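# Load a cartridge into a sealant gun with two arms

## Task

Seat the cartridge in the sealant gun: its front end pushed all the way forward into the cup of the gun's front ring, with the nozzle sticking out through that ring. The plunger rod can normally be drawn back only while the small thumb plate on it (just behind the handle) is held pressed toward the gun's front. Finish with the plunger's disc resting against the cartridge's rear end. The trigger is functional. The loaded gun must end up lying on the table itself, not leaning on or supported by anything else. Then state that you are done.

## Robot and tools

Robot: two arms, left_arm and right_arm, each with a two-finger gripper. Bases in the scene frame: left_arm at (+0.007, +0.325, +0.007) m, quat_wxyz (+1.000, 0, 0, -0.030); right_arm at (+0.008, -0.327, +0.043) m, quat_wxyz (+1.000, 0, 0, +0.016). A camera stand sits behind the arms. Loose objects may occasionally get a small shove from outside.

Frames: the scene frame has its origin at table-top height midway between the nominal bases, +z up, +x out over the table, left_arm on the +y side (arm names do not match image sides). Printed hand positions, velocities and targets are in the scene frame and may be a few cm off, more at long reach. Offsets you send are along each gripper's own Hand target axes: fingers point along the gripper's +z, and they open and close along its y. end_effector_position is the point between the pads, about 1 cm behind the tips.

Row layout (used by execute_actions and move): one flat list of 14 numbers covering both arms, each in [-1, 1]: dx, dy, dz, rx, ry, rz, opening for left_arm, then the same seven for right_arm. The six pose numbers are an offset from that arm's Hand target as it stood when the action or move began, not from the previous row; 1.0 equals 0.6 m or 180 degrees, and rx, ry, rz form one rotation vector. Repeating an offset in a new call moves the arm further. Opening is absolute: +1 fully open (0.094 m), -1 closed. Six zeros means no new pose request for that arm, but its opening value is always a command, so resend its current opening to leave it unchanged.

execute_actions(actions, cameras): actions is a list of up to 15 actions, each a table of up to 15 rows (one per 1/30 s step; a short table repeats its last row to step 15). Returns robot state; images only if actions is empty or cameras names them. cameras: list of names, ["all"], [] for none; an unknown name invalidates the call. Cameras: cam_high, cam_low, cam_left_wrist, cam_right_wrist, all 672x504.

move(target, speed, blend, opening_speed, grip_force, blocking, cameras): drives grippers in straight lines. target is one 14-number row or a list of up to 15 rows, every row an offset from the same starting Hand targets. speed: m/s, 0.002 to 2.9, default 0.25 (turn rate up to twice that in rad/s), one value or one per target. blend: corner-rounding distance in m for a list, default 0 (stop at each point). opening_speed: rate of finger command change on the -1..+1 scale per second, at least 0.2; use it for fragile items. grip_force: newtons per pad, 10 to 50 (full), one value or one per arm; it persists, and low values close slowly. blocking=false returns after about 0.5 s while motion continues. Paths do not avoid obstacles or the other arm; grippers lag and can overshoot speed, especially near full stretch; avoid paths passing near an arm's own base, which can whip the elbow. The result adds a move: line with the ending (done, off_target, moving, held, fault) and limits (paced = pose clipped, held = steps withheld). done means at rest within 10 mm and 2 degrees; neither done nor off_target tells you about contact.

wait(seconds, cameras): 0 to 3600 s, sends nothing new; a running move continues and may end it early. stop(cameras): brakes a running move. zoom_image(camera, region): region [x0, y0, x1, y1] in pixels of that camera's latest image, at most 504 by 504. finished_scene(scene): scene number; ends the scene irreversibly; call it when done.

Results: Hand target is your last commanded pose after clipping; next offsets count from it. The gripper often rests short of it; a further execute_actions call with zero pose numbers re-requests it, otherwise send the remaining distance. Orientation commands are clipped to within 40 degrees of the measured orientation each step. grip_measured is finger opening on the command scale (up to ~2.5 mm wide when empty; a firm grip reads narrower than the part). grip_effort_nm is motor effort (negative closes) and cannot distinguish a grasp from fingers against a stop. Joint torques are in Joint positions order, with offsets and noise; joints 1-3 wrap at ±28 N m. Joint ranges (rad): waist -2.618 to 3.054, shoulder 0 to 3.142, elbow 0 to 3.142 (straight 2.901), wrist pitch -1.571 to 1.571, wrist yaw -1.571 to 1.571, wrist roll -2.094 to 2.094. MOTOR HOT appears at 75 °C; at 90 °C the arm folds and stays idle; at 100 °C it collapses. Holding loads, stretched poses and pushing into unreachable targets heat motors.

Avoid: dropping parts or letting go of moving ones, knocking anything off the table, hard impacts with fixed or heavy items, collisions or squeezing between the two arms (including gripping the other arm's fingers), strain on wrist camera cables, and pressing against obstacles with targets far beyond contact. To end a push, command back past the gripper. Check position and tilt after each move.

Each tool is called after ">>>" as name(argument=value, ...) on one line, values as JSON.

## Session

I'll start by looking at the scene.

>>> execute_actions(actions=[])

Scene clock: 0.00 s.
left_arm: end_effector_position=(+0.3920, +0.3162, +0.0884) grip_measured=+1.000 grip_effort_nm=n/a end_effector_quat_wxyz=(+0.539, -0.054, +0.841, -0.010) | right_arm: end_effector_position=(+0.3923, -0.2790, +0.1264) grip_measured=+1.000 grip_effort_nm=n/a end_effector_quat_wxyz=(+0.568, -0.068, +0.820, +0.026)
Joint positions: left_arm=[-0.011 1.481 0.381 0.665 -0.106 -0.131 0.094] | right_arm=[0.09 1.533 0.336 0.835 -0.006 -0.039 0.094]
Joint velocities: within noise
Joint torques (N m): no reading
Heat: left arm: 42 °C; right arm: 39 °C.
Hand target: left_arm +0.3926, +0.3161, +0.0889; +0.538, -0.054, +0.841, -0.010 | right_arm +0.3968, -0.2785, +0.1370; +0.582, -0.067, +0.810, +0.026
Tool commands: left_gripper/opening=+1.0 right_gripper/opening=+1.0

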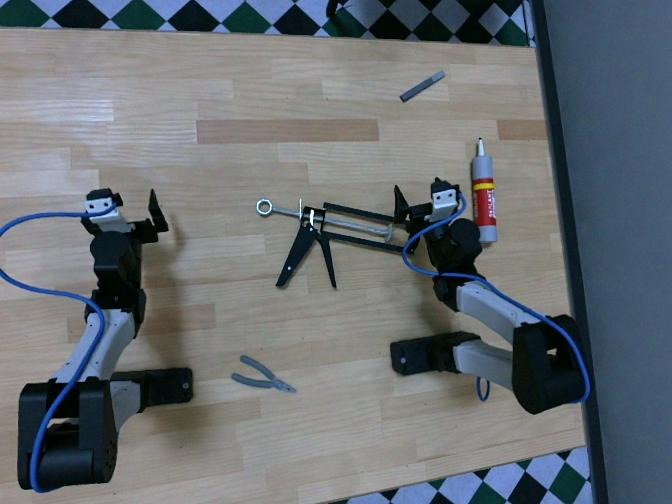

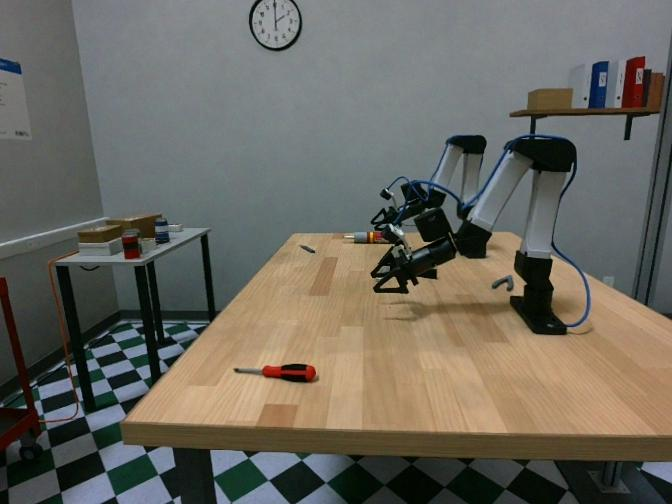

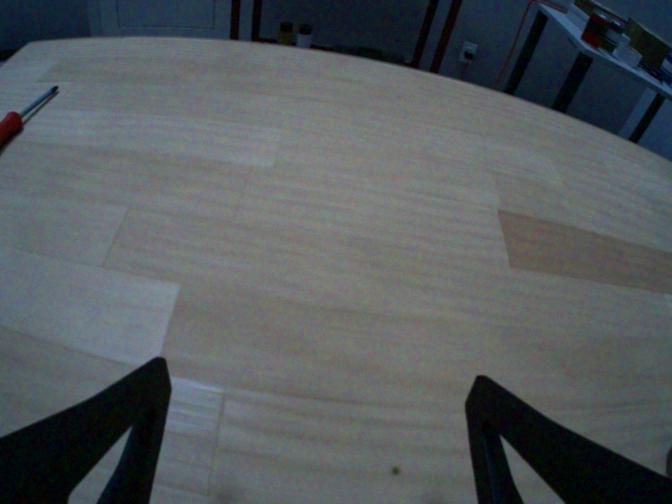

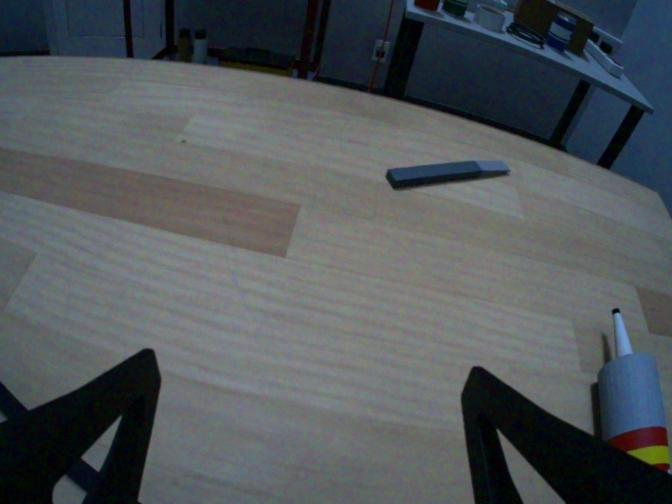

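>>> zoom_image(camera="cam_high", region=[240, 130, 520, 310])

>>> zoom_image(camera="cam_high", region=[240, 180, 420, 300])

Scaled by 1.800 from the camera's image (finer frame: 960x720).

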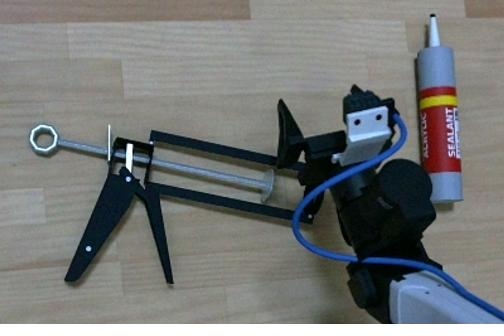

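Scaled by 2.800 from the camera's image (finer frame: 960x720).

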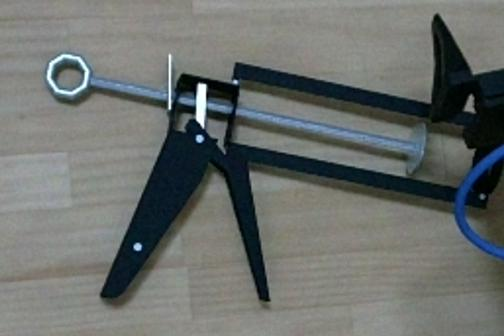

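>>> move(target=[[-0.1759, -0.0344, -0.2538, -0.0067, 0.3621, 0.0363, 1, -0.0909, -0.1072, -0.3066, 0.0177, 0.3959, 0.0456, 1]], speed=0.35, cameras=["all"])

Scene clock: 5.40 s.
left_arm: end_effector_position=(+0.3044, +0.3045, +0.2404) grip_measured=+1.000 grip_effort_nm=0.02 end_effector_quat_wxyz=(+0.093, -0.011, +0.996, +0.000) | right_arm: end_effector_position=(+0.2490, -0.3567, +0.2410) grip_measured=+1.000 grip_effort_nm=-0.05 end_effector_quat_wxyz=(+0.033, +0.001, +0.999, +0.001)
Joint positions: left_arm=[-0.018 1.573 1.738 -1.55 -0.016 -0.098 0.094] | right_arm=[-0.161 1.437 1.479 -1.549 -0.01 -0.128 0.094]
Joint torques (N m): left_arm=[-0.34 -7.25 7.12 0.71 0.1 0.11] | right_arm=[-0.69 -6.98 6.89 0.47 0.07 -0.26]
Heat: left arm: 43 °C; right arm: 40 °C.
Hand target: left_arm +0.3001, +0.3000, +0.2499; +0.000, +0.000, +1.000, +0.000 | right_arm +0.2502, -0.3601, +0.2500; +0.000, -0.001, +1.000, +0.000
Off the commanded pose: left_arm 0.011 m, 11 deg | right_arm 0.010 m, 4 deg.
joint sent to its limit (left arm) — joint 4 (wrist pitch), lower limit. The joint targets are off in orientation, not in position.
joint sent to its limit (right arm) — joint 4 (wrist pitch), lower limit. The joint targets are off in orientation, not in position.
move: off_target (left_arm, right_arm)

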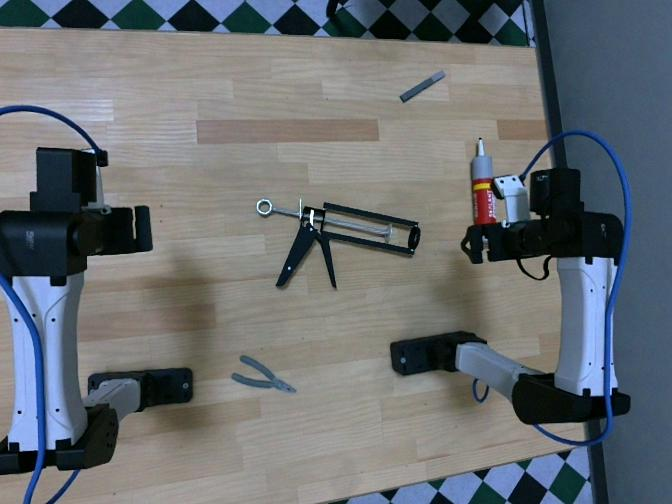

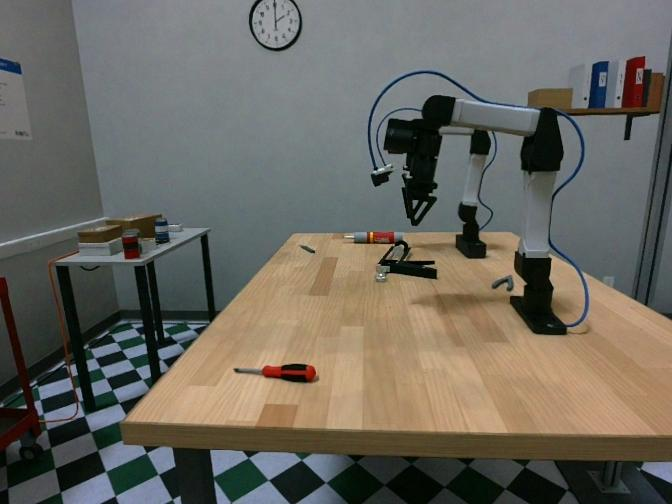

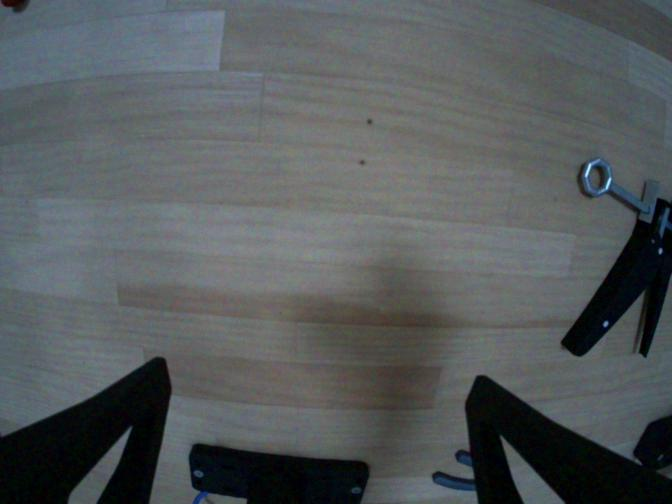

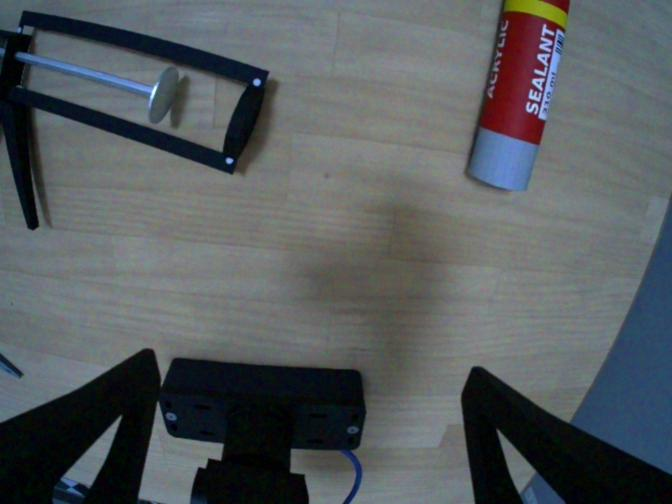

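>>> zoom_image(camera="cam_right_wrist", region=[0, 0, 300, 240])

>>> zoom_image(camera="cam_high", region=[250, 180, 430, 300])

>>> zoom_image(camera="cam_low", region=[330, 210, 470, 310])

Scaled by 1.680 from the camera's image (finer frame: 960x720).

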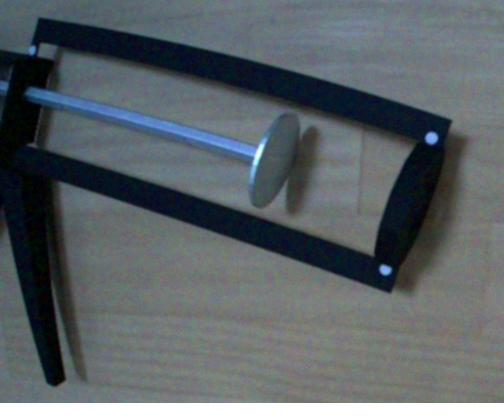

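Scaled by 2.800 from the camera's image (finer frame: 960x720).

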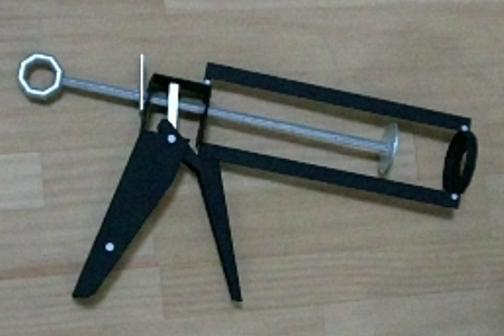

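Scaled by 3.600 from the camera's image (finer frame: 960x720).

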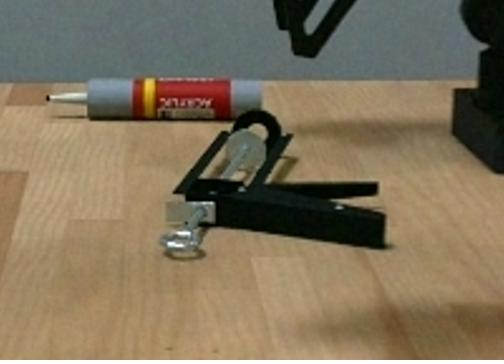

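>>> zoom_image(camera="cam_high", region=[380, 120, 640, 440])

>>> zoom_image(camera="cam_low", region=[340, 60, 600, 350])

Scaled by 1.575 from the camera's image (finer frame: 960x720).

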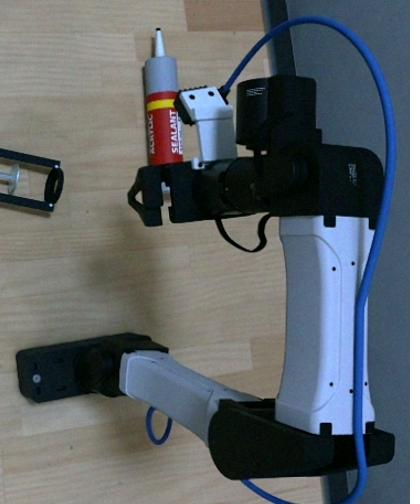

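Scaled by 1.738 from the camera's image (finer frame: 960x720).

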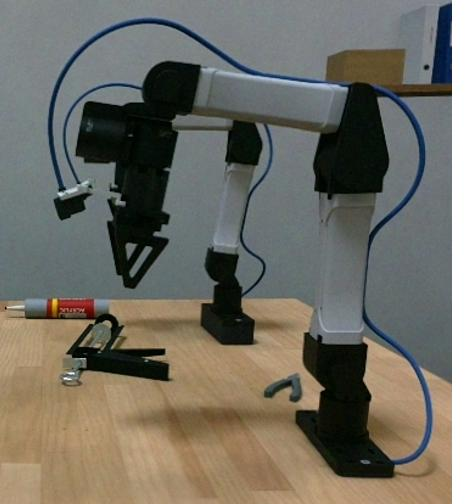

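>>> move(target=[[0, 0, 0, 0, 0, 0, 1, -0.25, 0.5, 0.0833, 0, 0, 0.1, 1]], speed=0.4, cameras=["all"])

Scene clock: 13.93 s.
left_arm: end_effector_position=(+0.3043, +0.3045, +0.2403) grip_measured=+1.000 grip_effort_nm=0.02 end_effector_quat_wxyz=(+0.093, -0.011, +0.996, +0.000) | right_arm: end_effector_position=(+0.3959, -0.0593, +0.1923) grip_measured=+1.000 grip_effort_nm=-0.04 end_effector_quat_wxyz=(+0.051, +0.148, +0.986, +0.049)
Joint positions: left_arm=[-0.018 1.573 1.738 -1.55 -0.016 -0.098 0.094] | right_arm=[0.571 2.323 2.442 -1.548 -0.003 0.902 0.094]
Joint torques (N m): left_arm=[-0.46 -7.36 7.27 0.71 0.05 0.11] | right_arm=[-0.54 -15.32 7.17 0.62 0.08 -0.12]
Heat: left arm: 43 °C; right arm: 40 °C.
Hand target: left_arm +0.3001, +0.3000, +0.2499; +0.000, +0.000, +1.000, +0.000 | right_arm +0.3999, -0.0599, +0.2001; +0.000, +0.156, +0.988, +0.000
Off the commanded pose: left_arm 0.011 m, 11 deg | right_arm 0.009 m, 8 deg.
joint sent to its limit (left arm) — joint 4 (wrist pitch), lower limit. The joint targets are off in orientation, not in position.
joint sent to its limit (right arm) — joint 4 (wrist pitch), lower limit. The joint targets are off in orientation, not in position.
move: off_target (right_arm)

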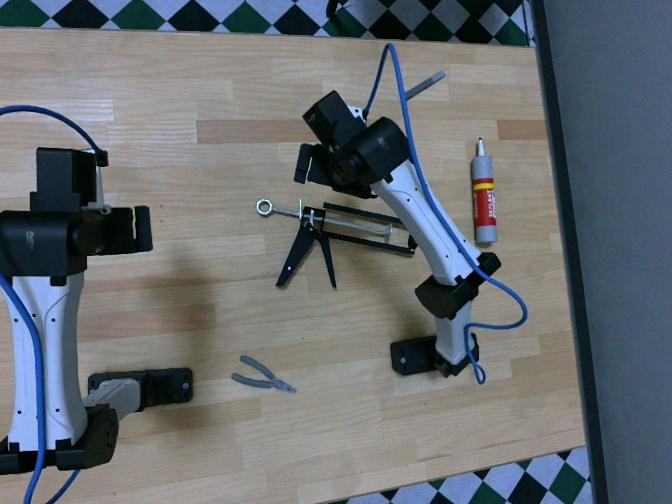

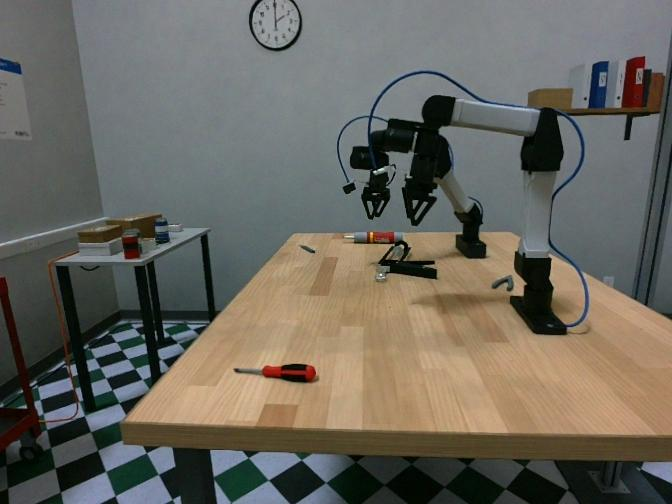

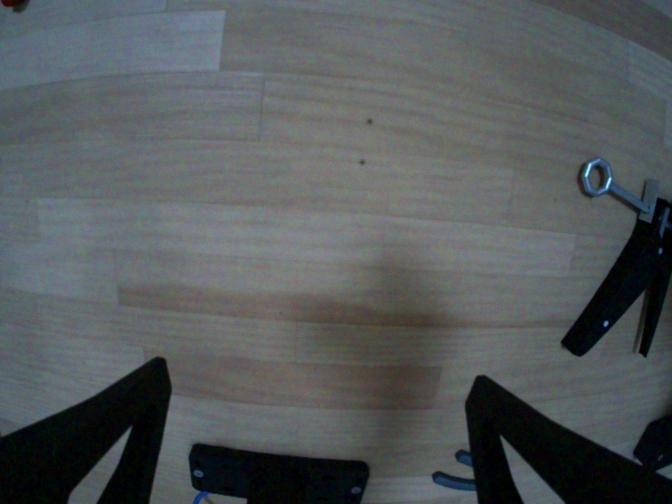

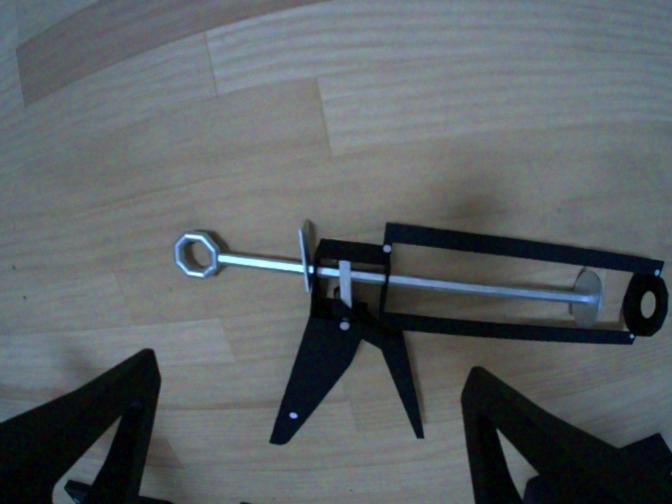

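>>> zoom_image(camera="cam_right_wrist", region=[160, 200, 420, 460])

>>> zoom_image(camera="cam_right_wrist", region=[370, 200, 672, 380])

Scaled by 1.938 from the camera's image (finer frame: 960x720).

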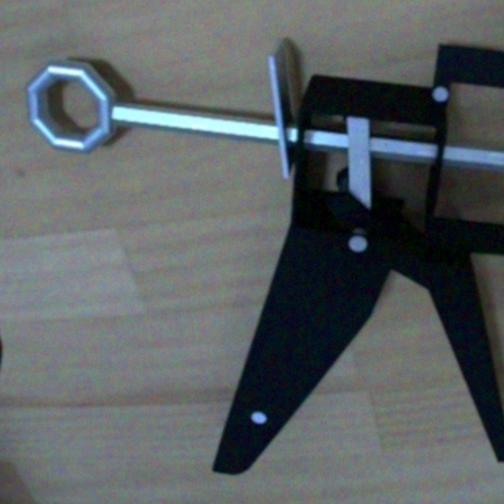

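Scaled by 1.669 from the camera's image (finer frame: 960x720).

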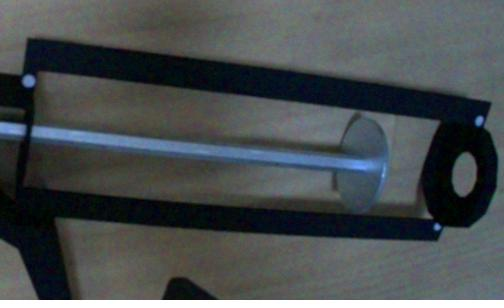

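>>> zoom_image(camera="cam_high", region=[230, 60, 450, 300])

>>> zoom_image(camera="cam_low", region=[320, 120, 500, 300])

Scaled by 2.100 from the camera's image (finer frame: 960x720).

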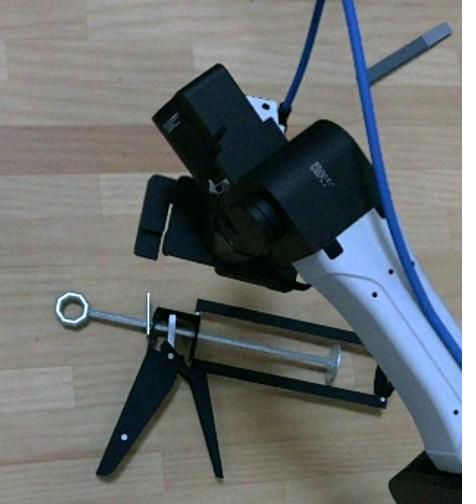

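Scaled by 2.800 from the camera's image (finer frame: 960x720).

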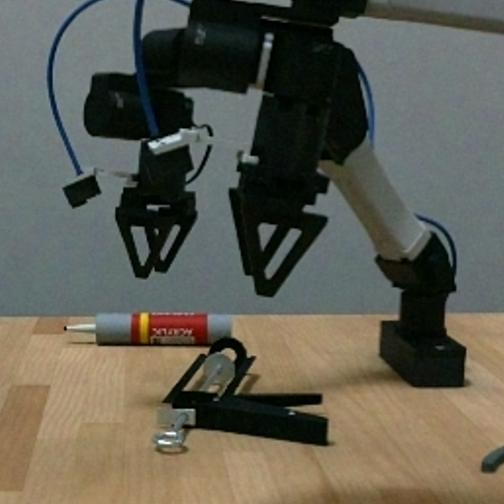

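>>> move(target=[[-0.1998, -0.3083, 0.0832, 0.0685, 0.0966, -0.3885, 1, 0.0355, 0.0023, 0.1335, 0, 0, 0.0072, 1]], speed=0.3, cameras=["all"])

Scene clock: 29.37 s.
left_arm: end_effector_position=(+0.4190, +0.1187, +0.2029) grip_measured=+1.000 grip_effort_nm=0.02 end_effector_quat_wxyz=(-0.087, -0.573, +0.795, -0.179) | right_arm: end_effector_position=(+0.3793, -0.0560, +0.1253) grip_measured=+1.000 grip_effort_nm=-0.05 end_effector_quat_wxyz=(-0.002, +0.166, +0.986, +0.000)
Joint positions: left_arm=[-0.275 2.22 2.406 -1.553 0.348 -1.621 0.094] | right_arm=[0.597 2.38 2.277 -1.472 -0.003 0.963 0.094]
Joint torques (N m): left_arm=[-0.08 -9.1 7.65 0.7 0.24 -0.14] | right_arm=[0.55 -15.15 4.53 0.57 0.08 -0.09]
Heat: left arm: 44 °C; right arm: 44 °C.
Hand target: left_arm +0.4198, +0.1149, +0.1998; -0.142, -0.569, +0.803, -0.100 | right_arm +0.3801, -0.0520, +0.1201; +0.000, +0.167, +0.986, +0.000
Off the commanded pose: left_arm 0.005 m, 11 deg | right_arm 0.007 m, 0 deg.
joint sent to its limit (left arm) — joint 4 (wrist pitch), lower limit. The joint targets are off in orientation, not in position.
move: off_target (left_arm)

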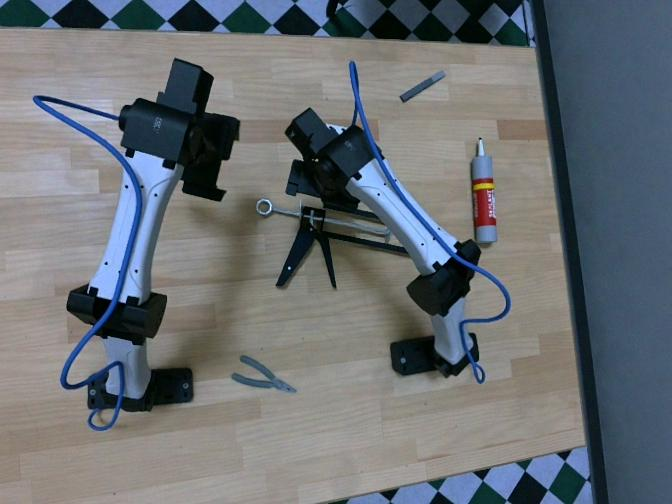

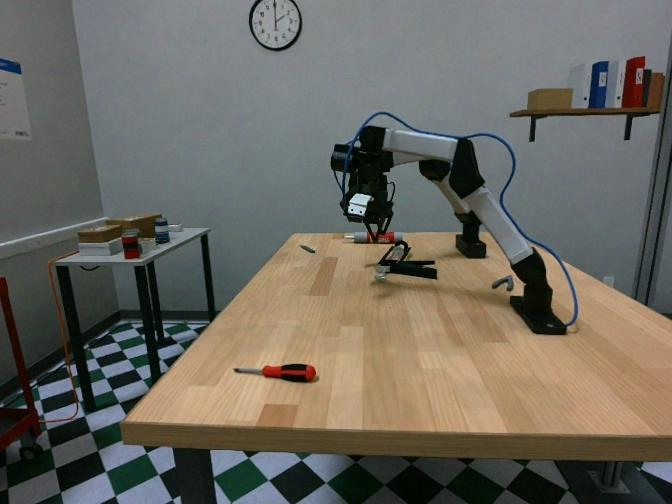

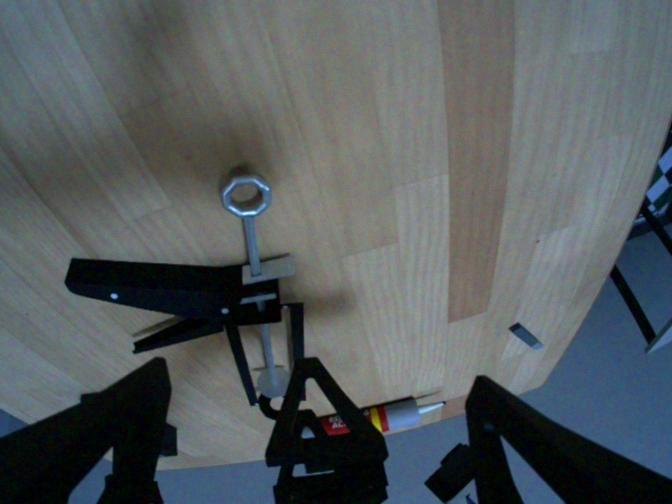

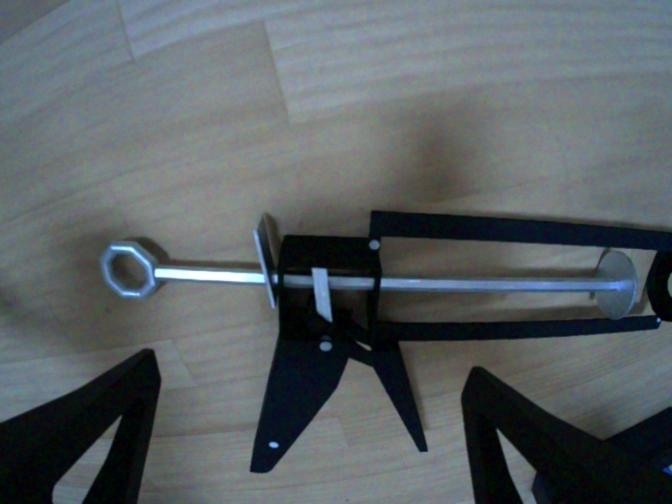

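>>> zoom_image(camera="cam_left_wrist", region=[50, 150, 350, 430])

>>> zoom_image(camera="cam_right_wrist", region=[220, 190, 440, 400])

Scaled by 1.680 from the camera's image (finer frame: 960x720).

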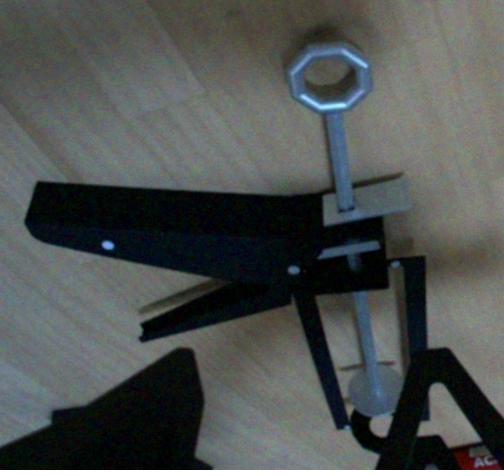

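Scaled by 2.291 from the camera's image (finer frame: 960x720).

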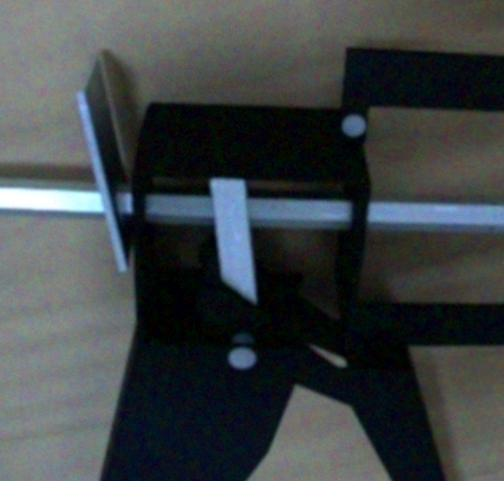

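>>> move(target=[[0.0050, 0.0360, 0.1310, 0.0025, 0, -0.0068, 0.2, -0.001, 0.0642, 0.0417, 0, 0, -0.006, -1]], speed=0.2, cameras=["all"])

Scene clock: 44.20 s.
left_arm: end_effector_position=(+0.3887, +0.0952, +0.1390) grip_measured=+0.202 grip_effort_nm=-0.10 end_effector_quat_wxyz=(-0.135, -0.572, +0.801, -0.111) | right_arm: end_effector_position=(+0.3917, -0.0184, +0.0921) grip_measured=-0.988 grip_effort_nm=-0.70 end_effector_quat_wxyz=(-0.004, +0.155, +0.988, -0.002)
Joint positions: left_arm=[-0.348 2.228 2.174 -1.463 0.348 -1.658 0.056] | right_arm=[0.644 2.607 2.562 -1.534 -0.003 0.987 0.001]
Joint torques (N m): left_arm=[0.18 -9.47 4.88 0.68 0.06 -0.15] | right_arm=[0.18 -16.39 7.32 0.21 0.08 -0.09]
Heat: left arm: 45 °C; right arm: 49 °C.
Hand target: left_arm +0.3895, +0.0941, +0.1270; -0.141, -0.579, +0.797, -0.102 | right_arm +0.3933, -0.0158, +0.0951; +0.000, +0.158, +0.987, +0.000
Off the commanded pose: left_arm 0.012 m, 1 deg | right_arm 0.004 m, 1 deg.
move: off_target (left_arm)

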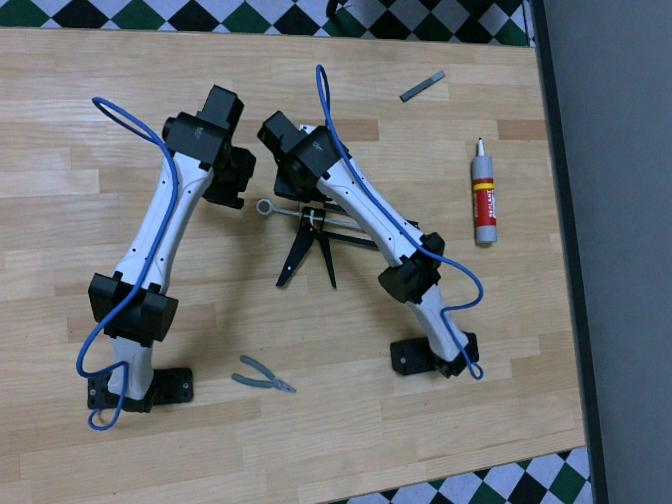

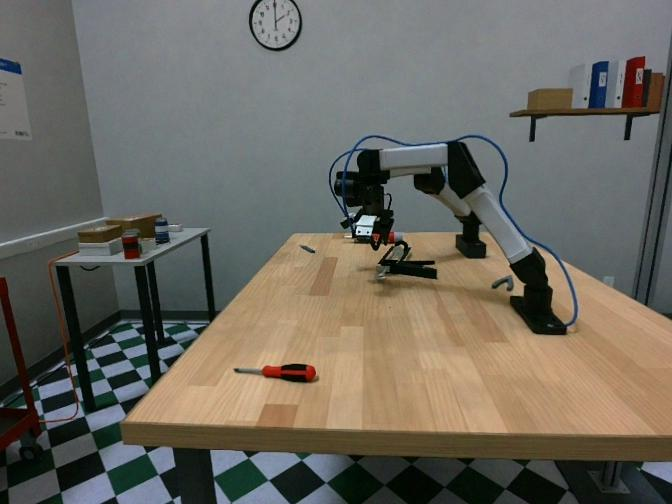

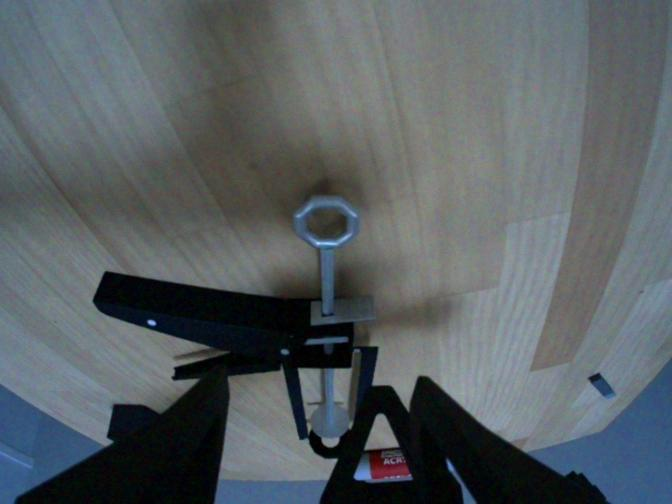

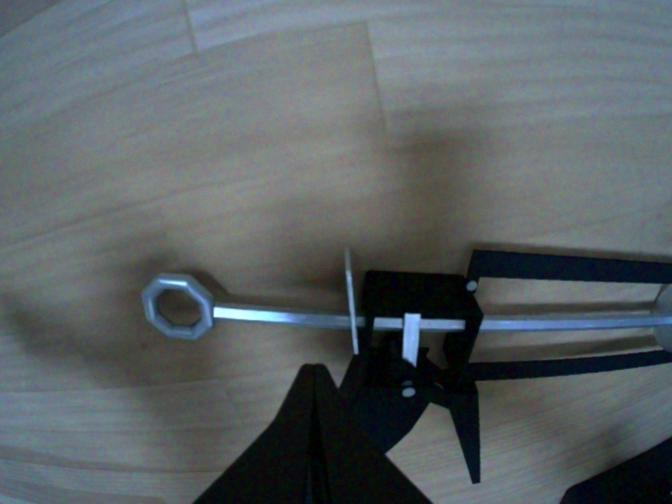

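>>> zoom_image(camera="cam_left_wrist", region=[150, 180, 470, 470])

>>> zoom_image(camera="cam_right_wrist", region=[290, 230, 510, 420])

Scaled by 1.575 from the camera's image (finer frame: 960x720).

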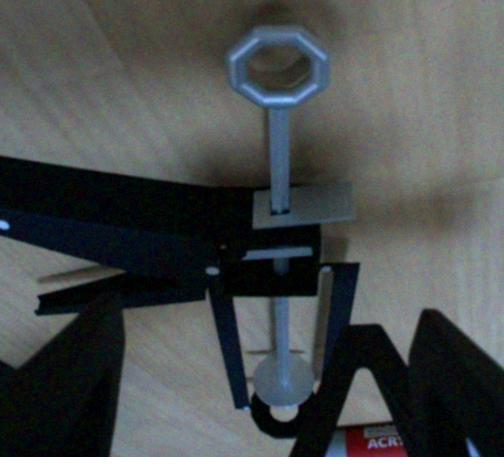

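Scaled by 2.291 from the camera's image (finer frame: 960x720).

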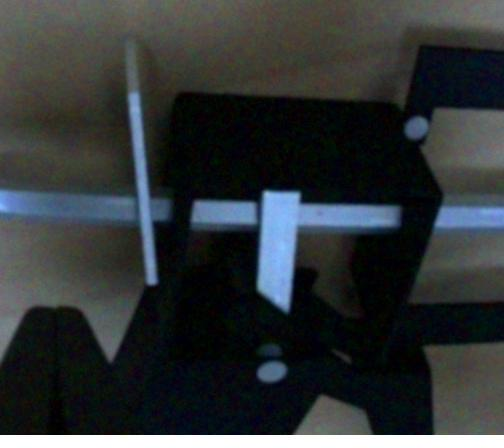

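>>> zoom_image(camera="cam_high", region=[150, 60, 370, 260])

>>> zoom_image(camera="cam_low", region=[310, 120, 480, 300])

Scaled by 2.291 from the camera's image (finer frame: 960x720).

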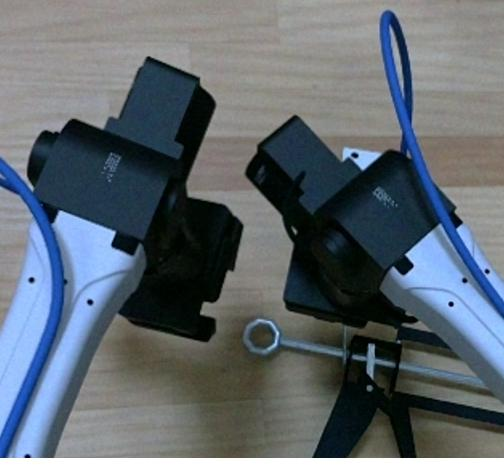

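Scaled by 2.800 from the camera's image (finer frame: 960x720).

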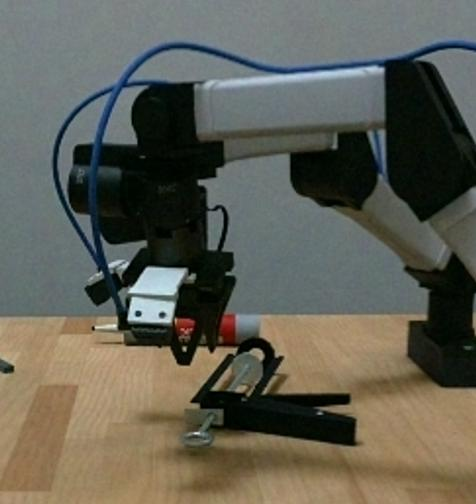

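>>> move(target=[[-0.0482, 0.0019, -0.0014, 0, 0.0833, 0, 0.2, -0.01, 0, 0, 0, -0.1111, 0, -1]], speed=0.2, cameras=["cam_high", "cam_left_wrist", "cam_right_wrist"])

Scene clock: 55.43 s.
left_arm: end_effector_position=(+0.3967, +0.1214, +0.1298) grip_measured=+0.202 grip_effort_nm=-0.09 end_effector_quat_wxyz=(-0.233, -0.563, +0.773, -0.180) | right_arm: end_effector_position=(+0.3935, -0.0225, +0.0726) grip_measured=-0.988 grip_effort_nm=-0.70 end_effector_quat_wxyz=(+0.146, +0.151, +0.977, -0.048)
Joint positions: left_arm=[-0.197 2.228 2.06 -1.421 0.596 -1.51 0.056] | right_arm=[0.739 2.392 2.056 -1.132 0.292 1.061 0.001]
Joint torques (N m): left_arm=[0.7 -9.28 4.74 0.51 0.4 0.1] | right_arm=[0.38 -21.39 4.64 0.86 0.38 -0.12]
Heat: left arm: 45 °C; right arm: 52 °C.
Hand target: left_arm +0.3969, +0.1205, +0.1179; -0.244, -0.560, +0.772, -0.176 | right_arm +0.3989, -0.0177, +0.0950; +0.171, +0.155, +0.973, -0.027
Off the commanded pose: left_arm 0.012 m, 1 deg | right_arm 0.024 m, 4 deg.
move: off_target (left_arm, right_arm)

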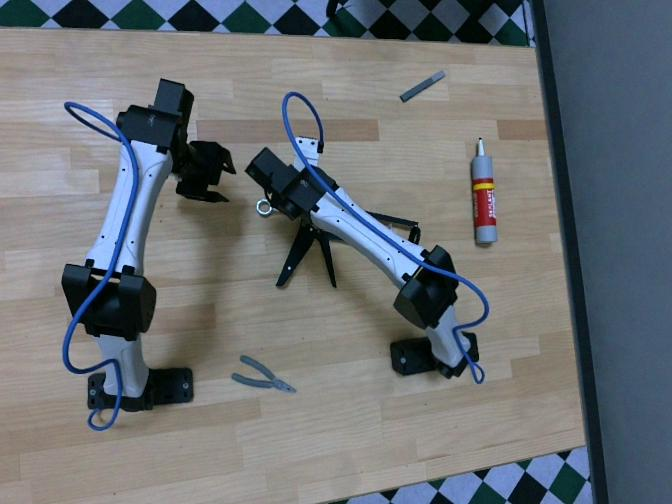

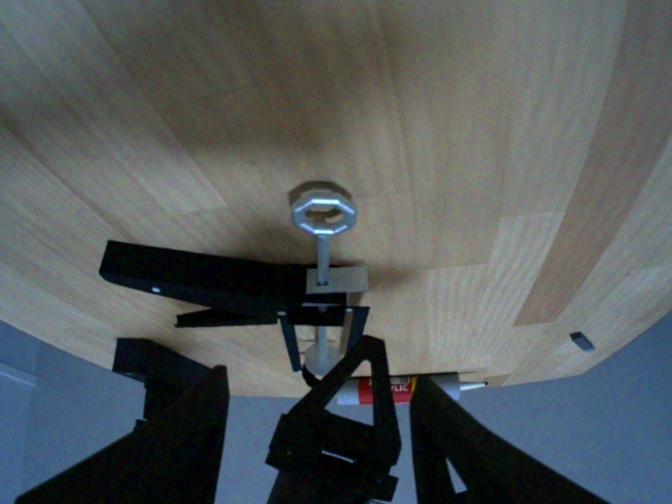

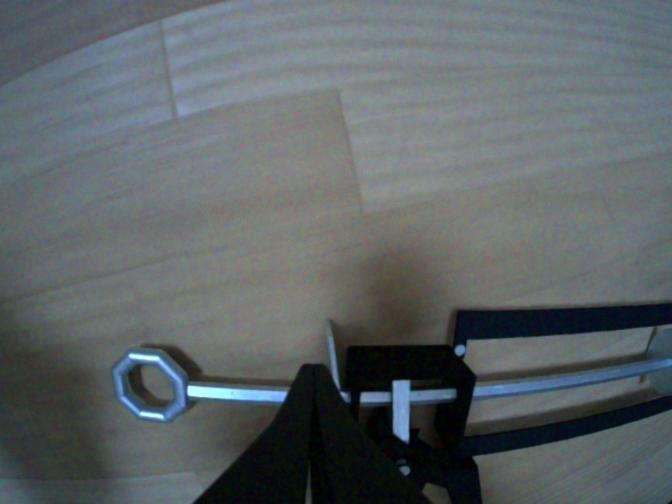

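>>> move(target=[[-0.0494, -0.0019, 0.1034, 0, 0, 0, 0.2, 0.0162, 0.0066, 0.0296, 0, 0, 0, -1]], speed=0.12, cameras=["cam_high", "cam_left_wrist", "cam_right_wrist"])

Scene clock: 61.23 s.
left_arm: end_effector_position=(+0.3973, +0.1134, +0.0606) grip_measured=+0.202 grip_effort_nm=-0.09 end_effector_quat_wxyz=(-0.232, -0.556, +0.777, -0.182) | right_arm: end_effector_position=(+0.3943, -0.0184, +0.0627) grip_measured=-0.988 grip_effort_nm=-0.70 end_effector_quat_wxyz=(+0.152, +0.152, +0.976, -0.040)
Joint positions: left_arm=[-0.214 2.256 1.829 -1.151 0.598 -1.515 0.056] | right_arm=[0.744 2.392 2.013 -1.071 0.293 1.068 0.001]
Joint velocities: left_arm=[within noise] | right_arm=[0.002 -0.007 0.012 -0.037 -0.154 0.022 -0.001]
Joint torques (N m): left_arm=[-0.23 -9.44 5.26 0.62 0.31 -0.12] | right_arm=[0.73 -19.28 4.7 0.88 0.4 -0.08]
Heat: left arm: 45 °C; right arm: 57 °C.
Hand target: left_arm +0.3944, +0.1094, +0.0501; -0.244, -0.560, +0.772, -0.176 | right_arm +0.3973, -0.0130, +0.0750; +0.171, +0.155, +0.973, -0.027
Off the commanded pose: left_arm 0.012 m, 2 deg | right_arm 0.014 m, 3 deg.
move: off_target (left_arm, right_arm)

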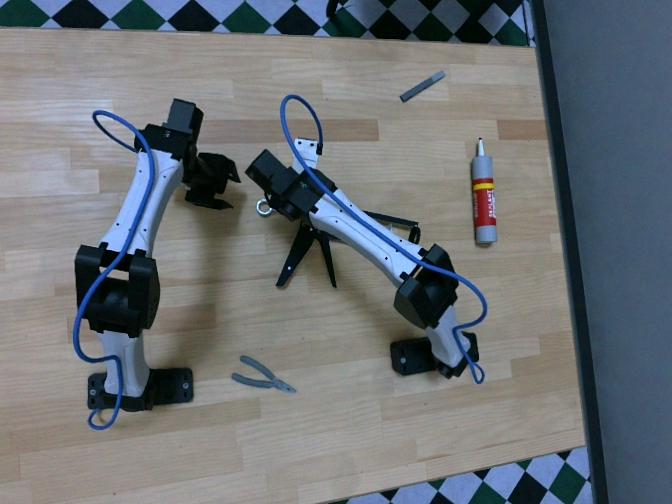

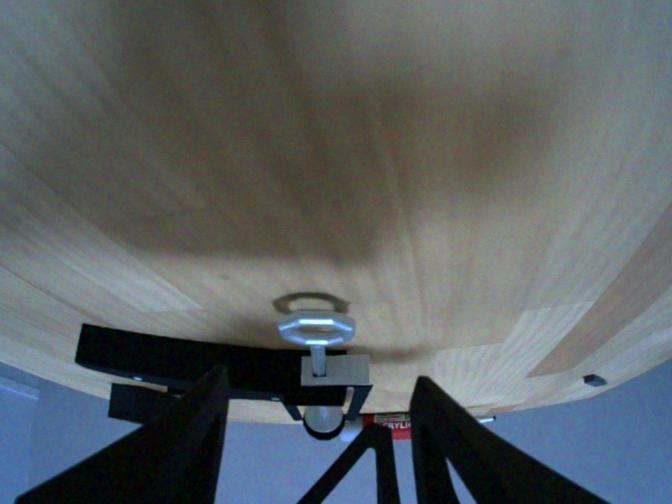

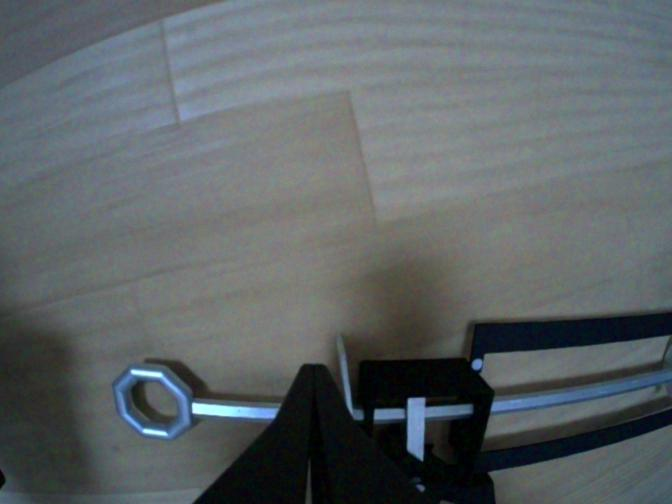

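>>> move(target=[[0.0067, 0.0043, 0.075, 0, 0, 0, 0.2, 0.0176, 0, 0.0291, 0, 0, 0, -1]], speed=0.1, cameras=["cam_high", "cam_left_wrist", "cam_right_wrist"])

Scene clock: 64.43 s.
left_arm: end_effector_position=(+0.3872, +0.0843, +0.0272) grip_measured=+0.202 grip_effort_nm=-0.10 end_effector_quat_wxyz=(-0.232, -0.554, +0.778, -0.184) | right_arm: end_effector_position=(+0.3903, -0.0161, +0.0462) grip_measured=-0.988 grip_effort_nm=-0.70 end_effector_quat_wxyz=(+0.155, +0.152, +0.975, -0.038)
Joint positions: left_arm=[-0.284 2.271 1.717 -0.973 0.599 -1.597 0.056] | right_arm=[0.753 2.392 1.946 -0.999 0.295 1.076 0.001]
Joint torques (N m): left_arm=[-0.08 -9.77 4.79 0.61 0.4 -0.18] | right_arm=[0.55 -18.43 4.59 0.89 0.38 -0.1]
Heat: left arm: 45 °C; right arm: 59 °C.
Hand target: left_arm +0.3830, +0.0826, +0.0155; -0.243, -0.560, +0.772, -0.176 | right_arm +0.3936, -0.0118, +0.0550; +0.171, +0.156, +0.972, -0.027
Off the commanded pose: left_arm 0.013 m, 2 deg | right_arm 0.010 m, 2 deg.
move: off_target (left_arm)

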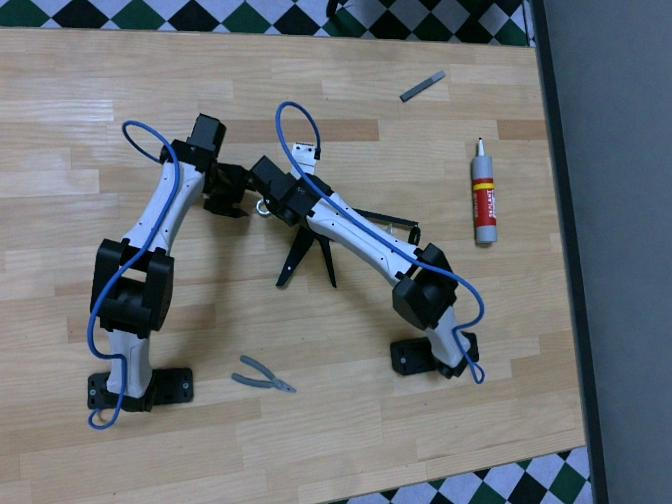

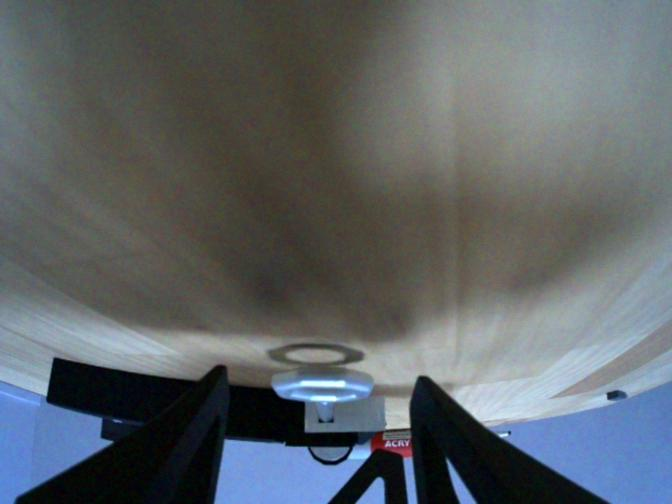

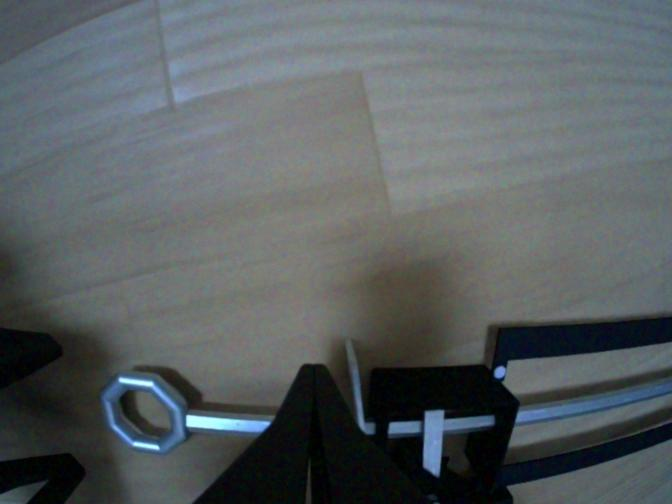

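>>> zoom_image(camera="cam_right_wrist", region=[0, 280, 240, 504])

>>> zoom_image(camera="cam_left_wrist", region=[190, 320, 460, 504])

Scaled by 2.100 from the camera's image (finer frame: 960x720).

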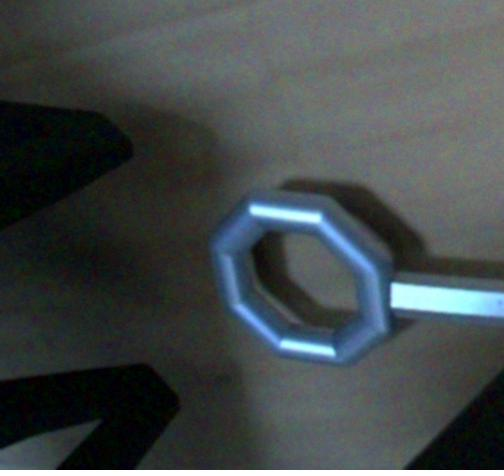

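Scaled by 1.867 from the camera's image (finer frame: 960x720).

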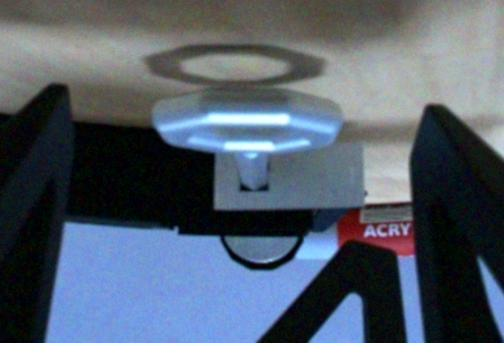

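>>> zoom_image(camera="cam_high", region=[190, 140, 350, 260])

Scaled by 3.150 from the camera's image (finer frame: 960x720).

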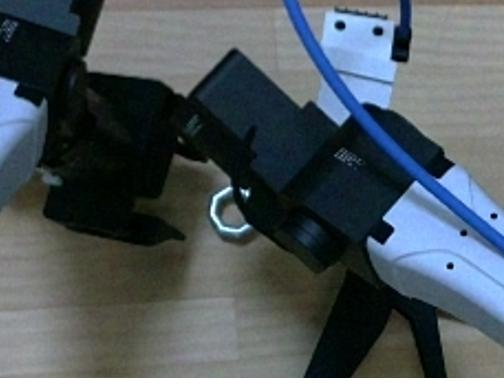

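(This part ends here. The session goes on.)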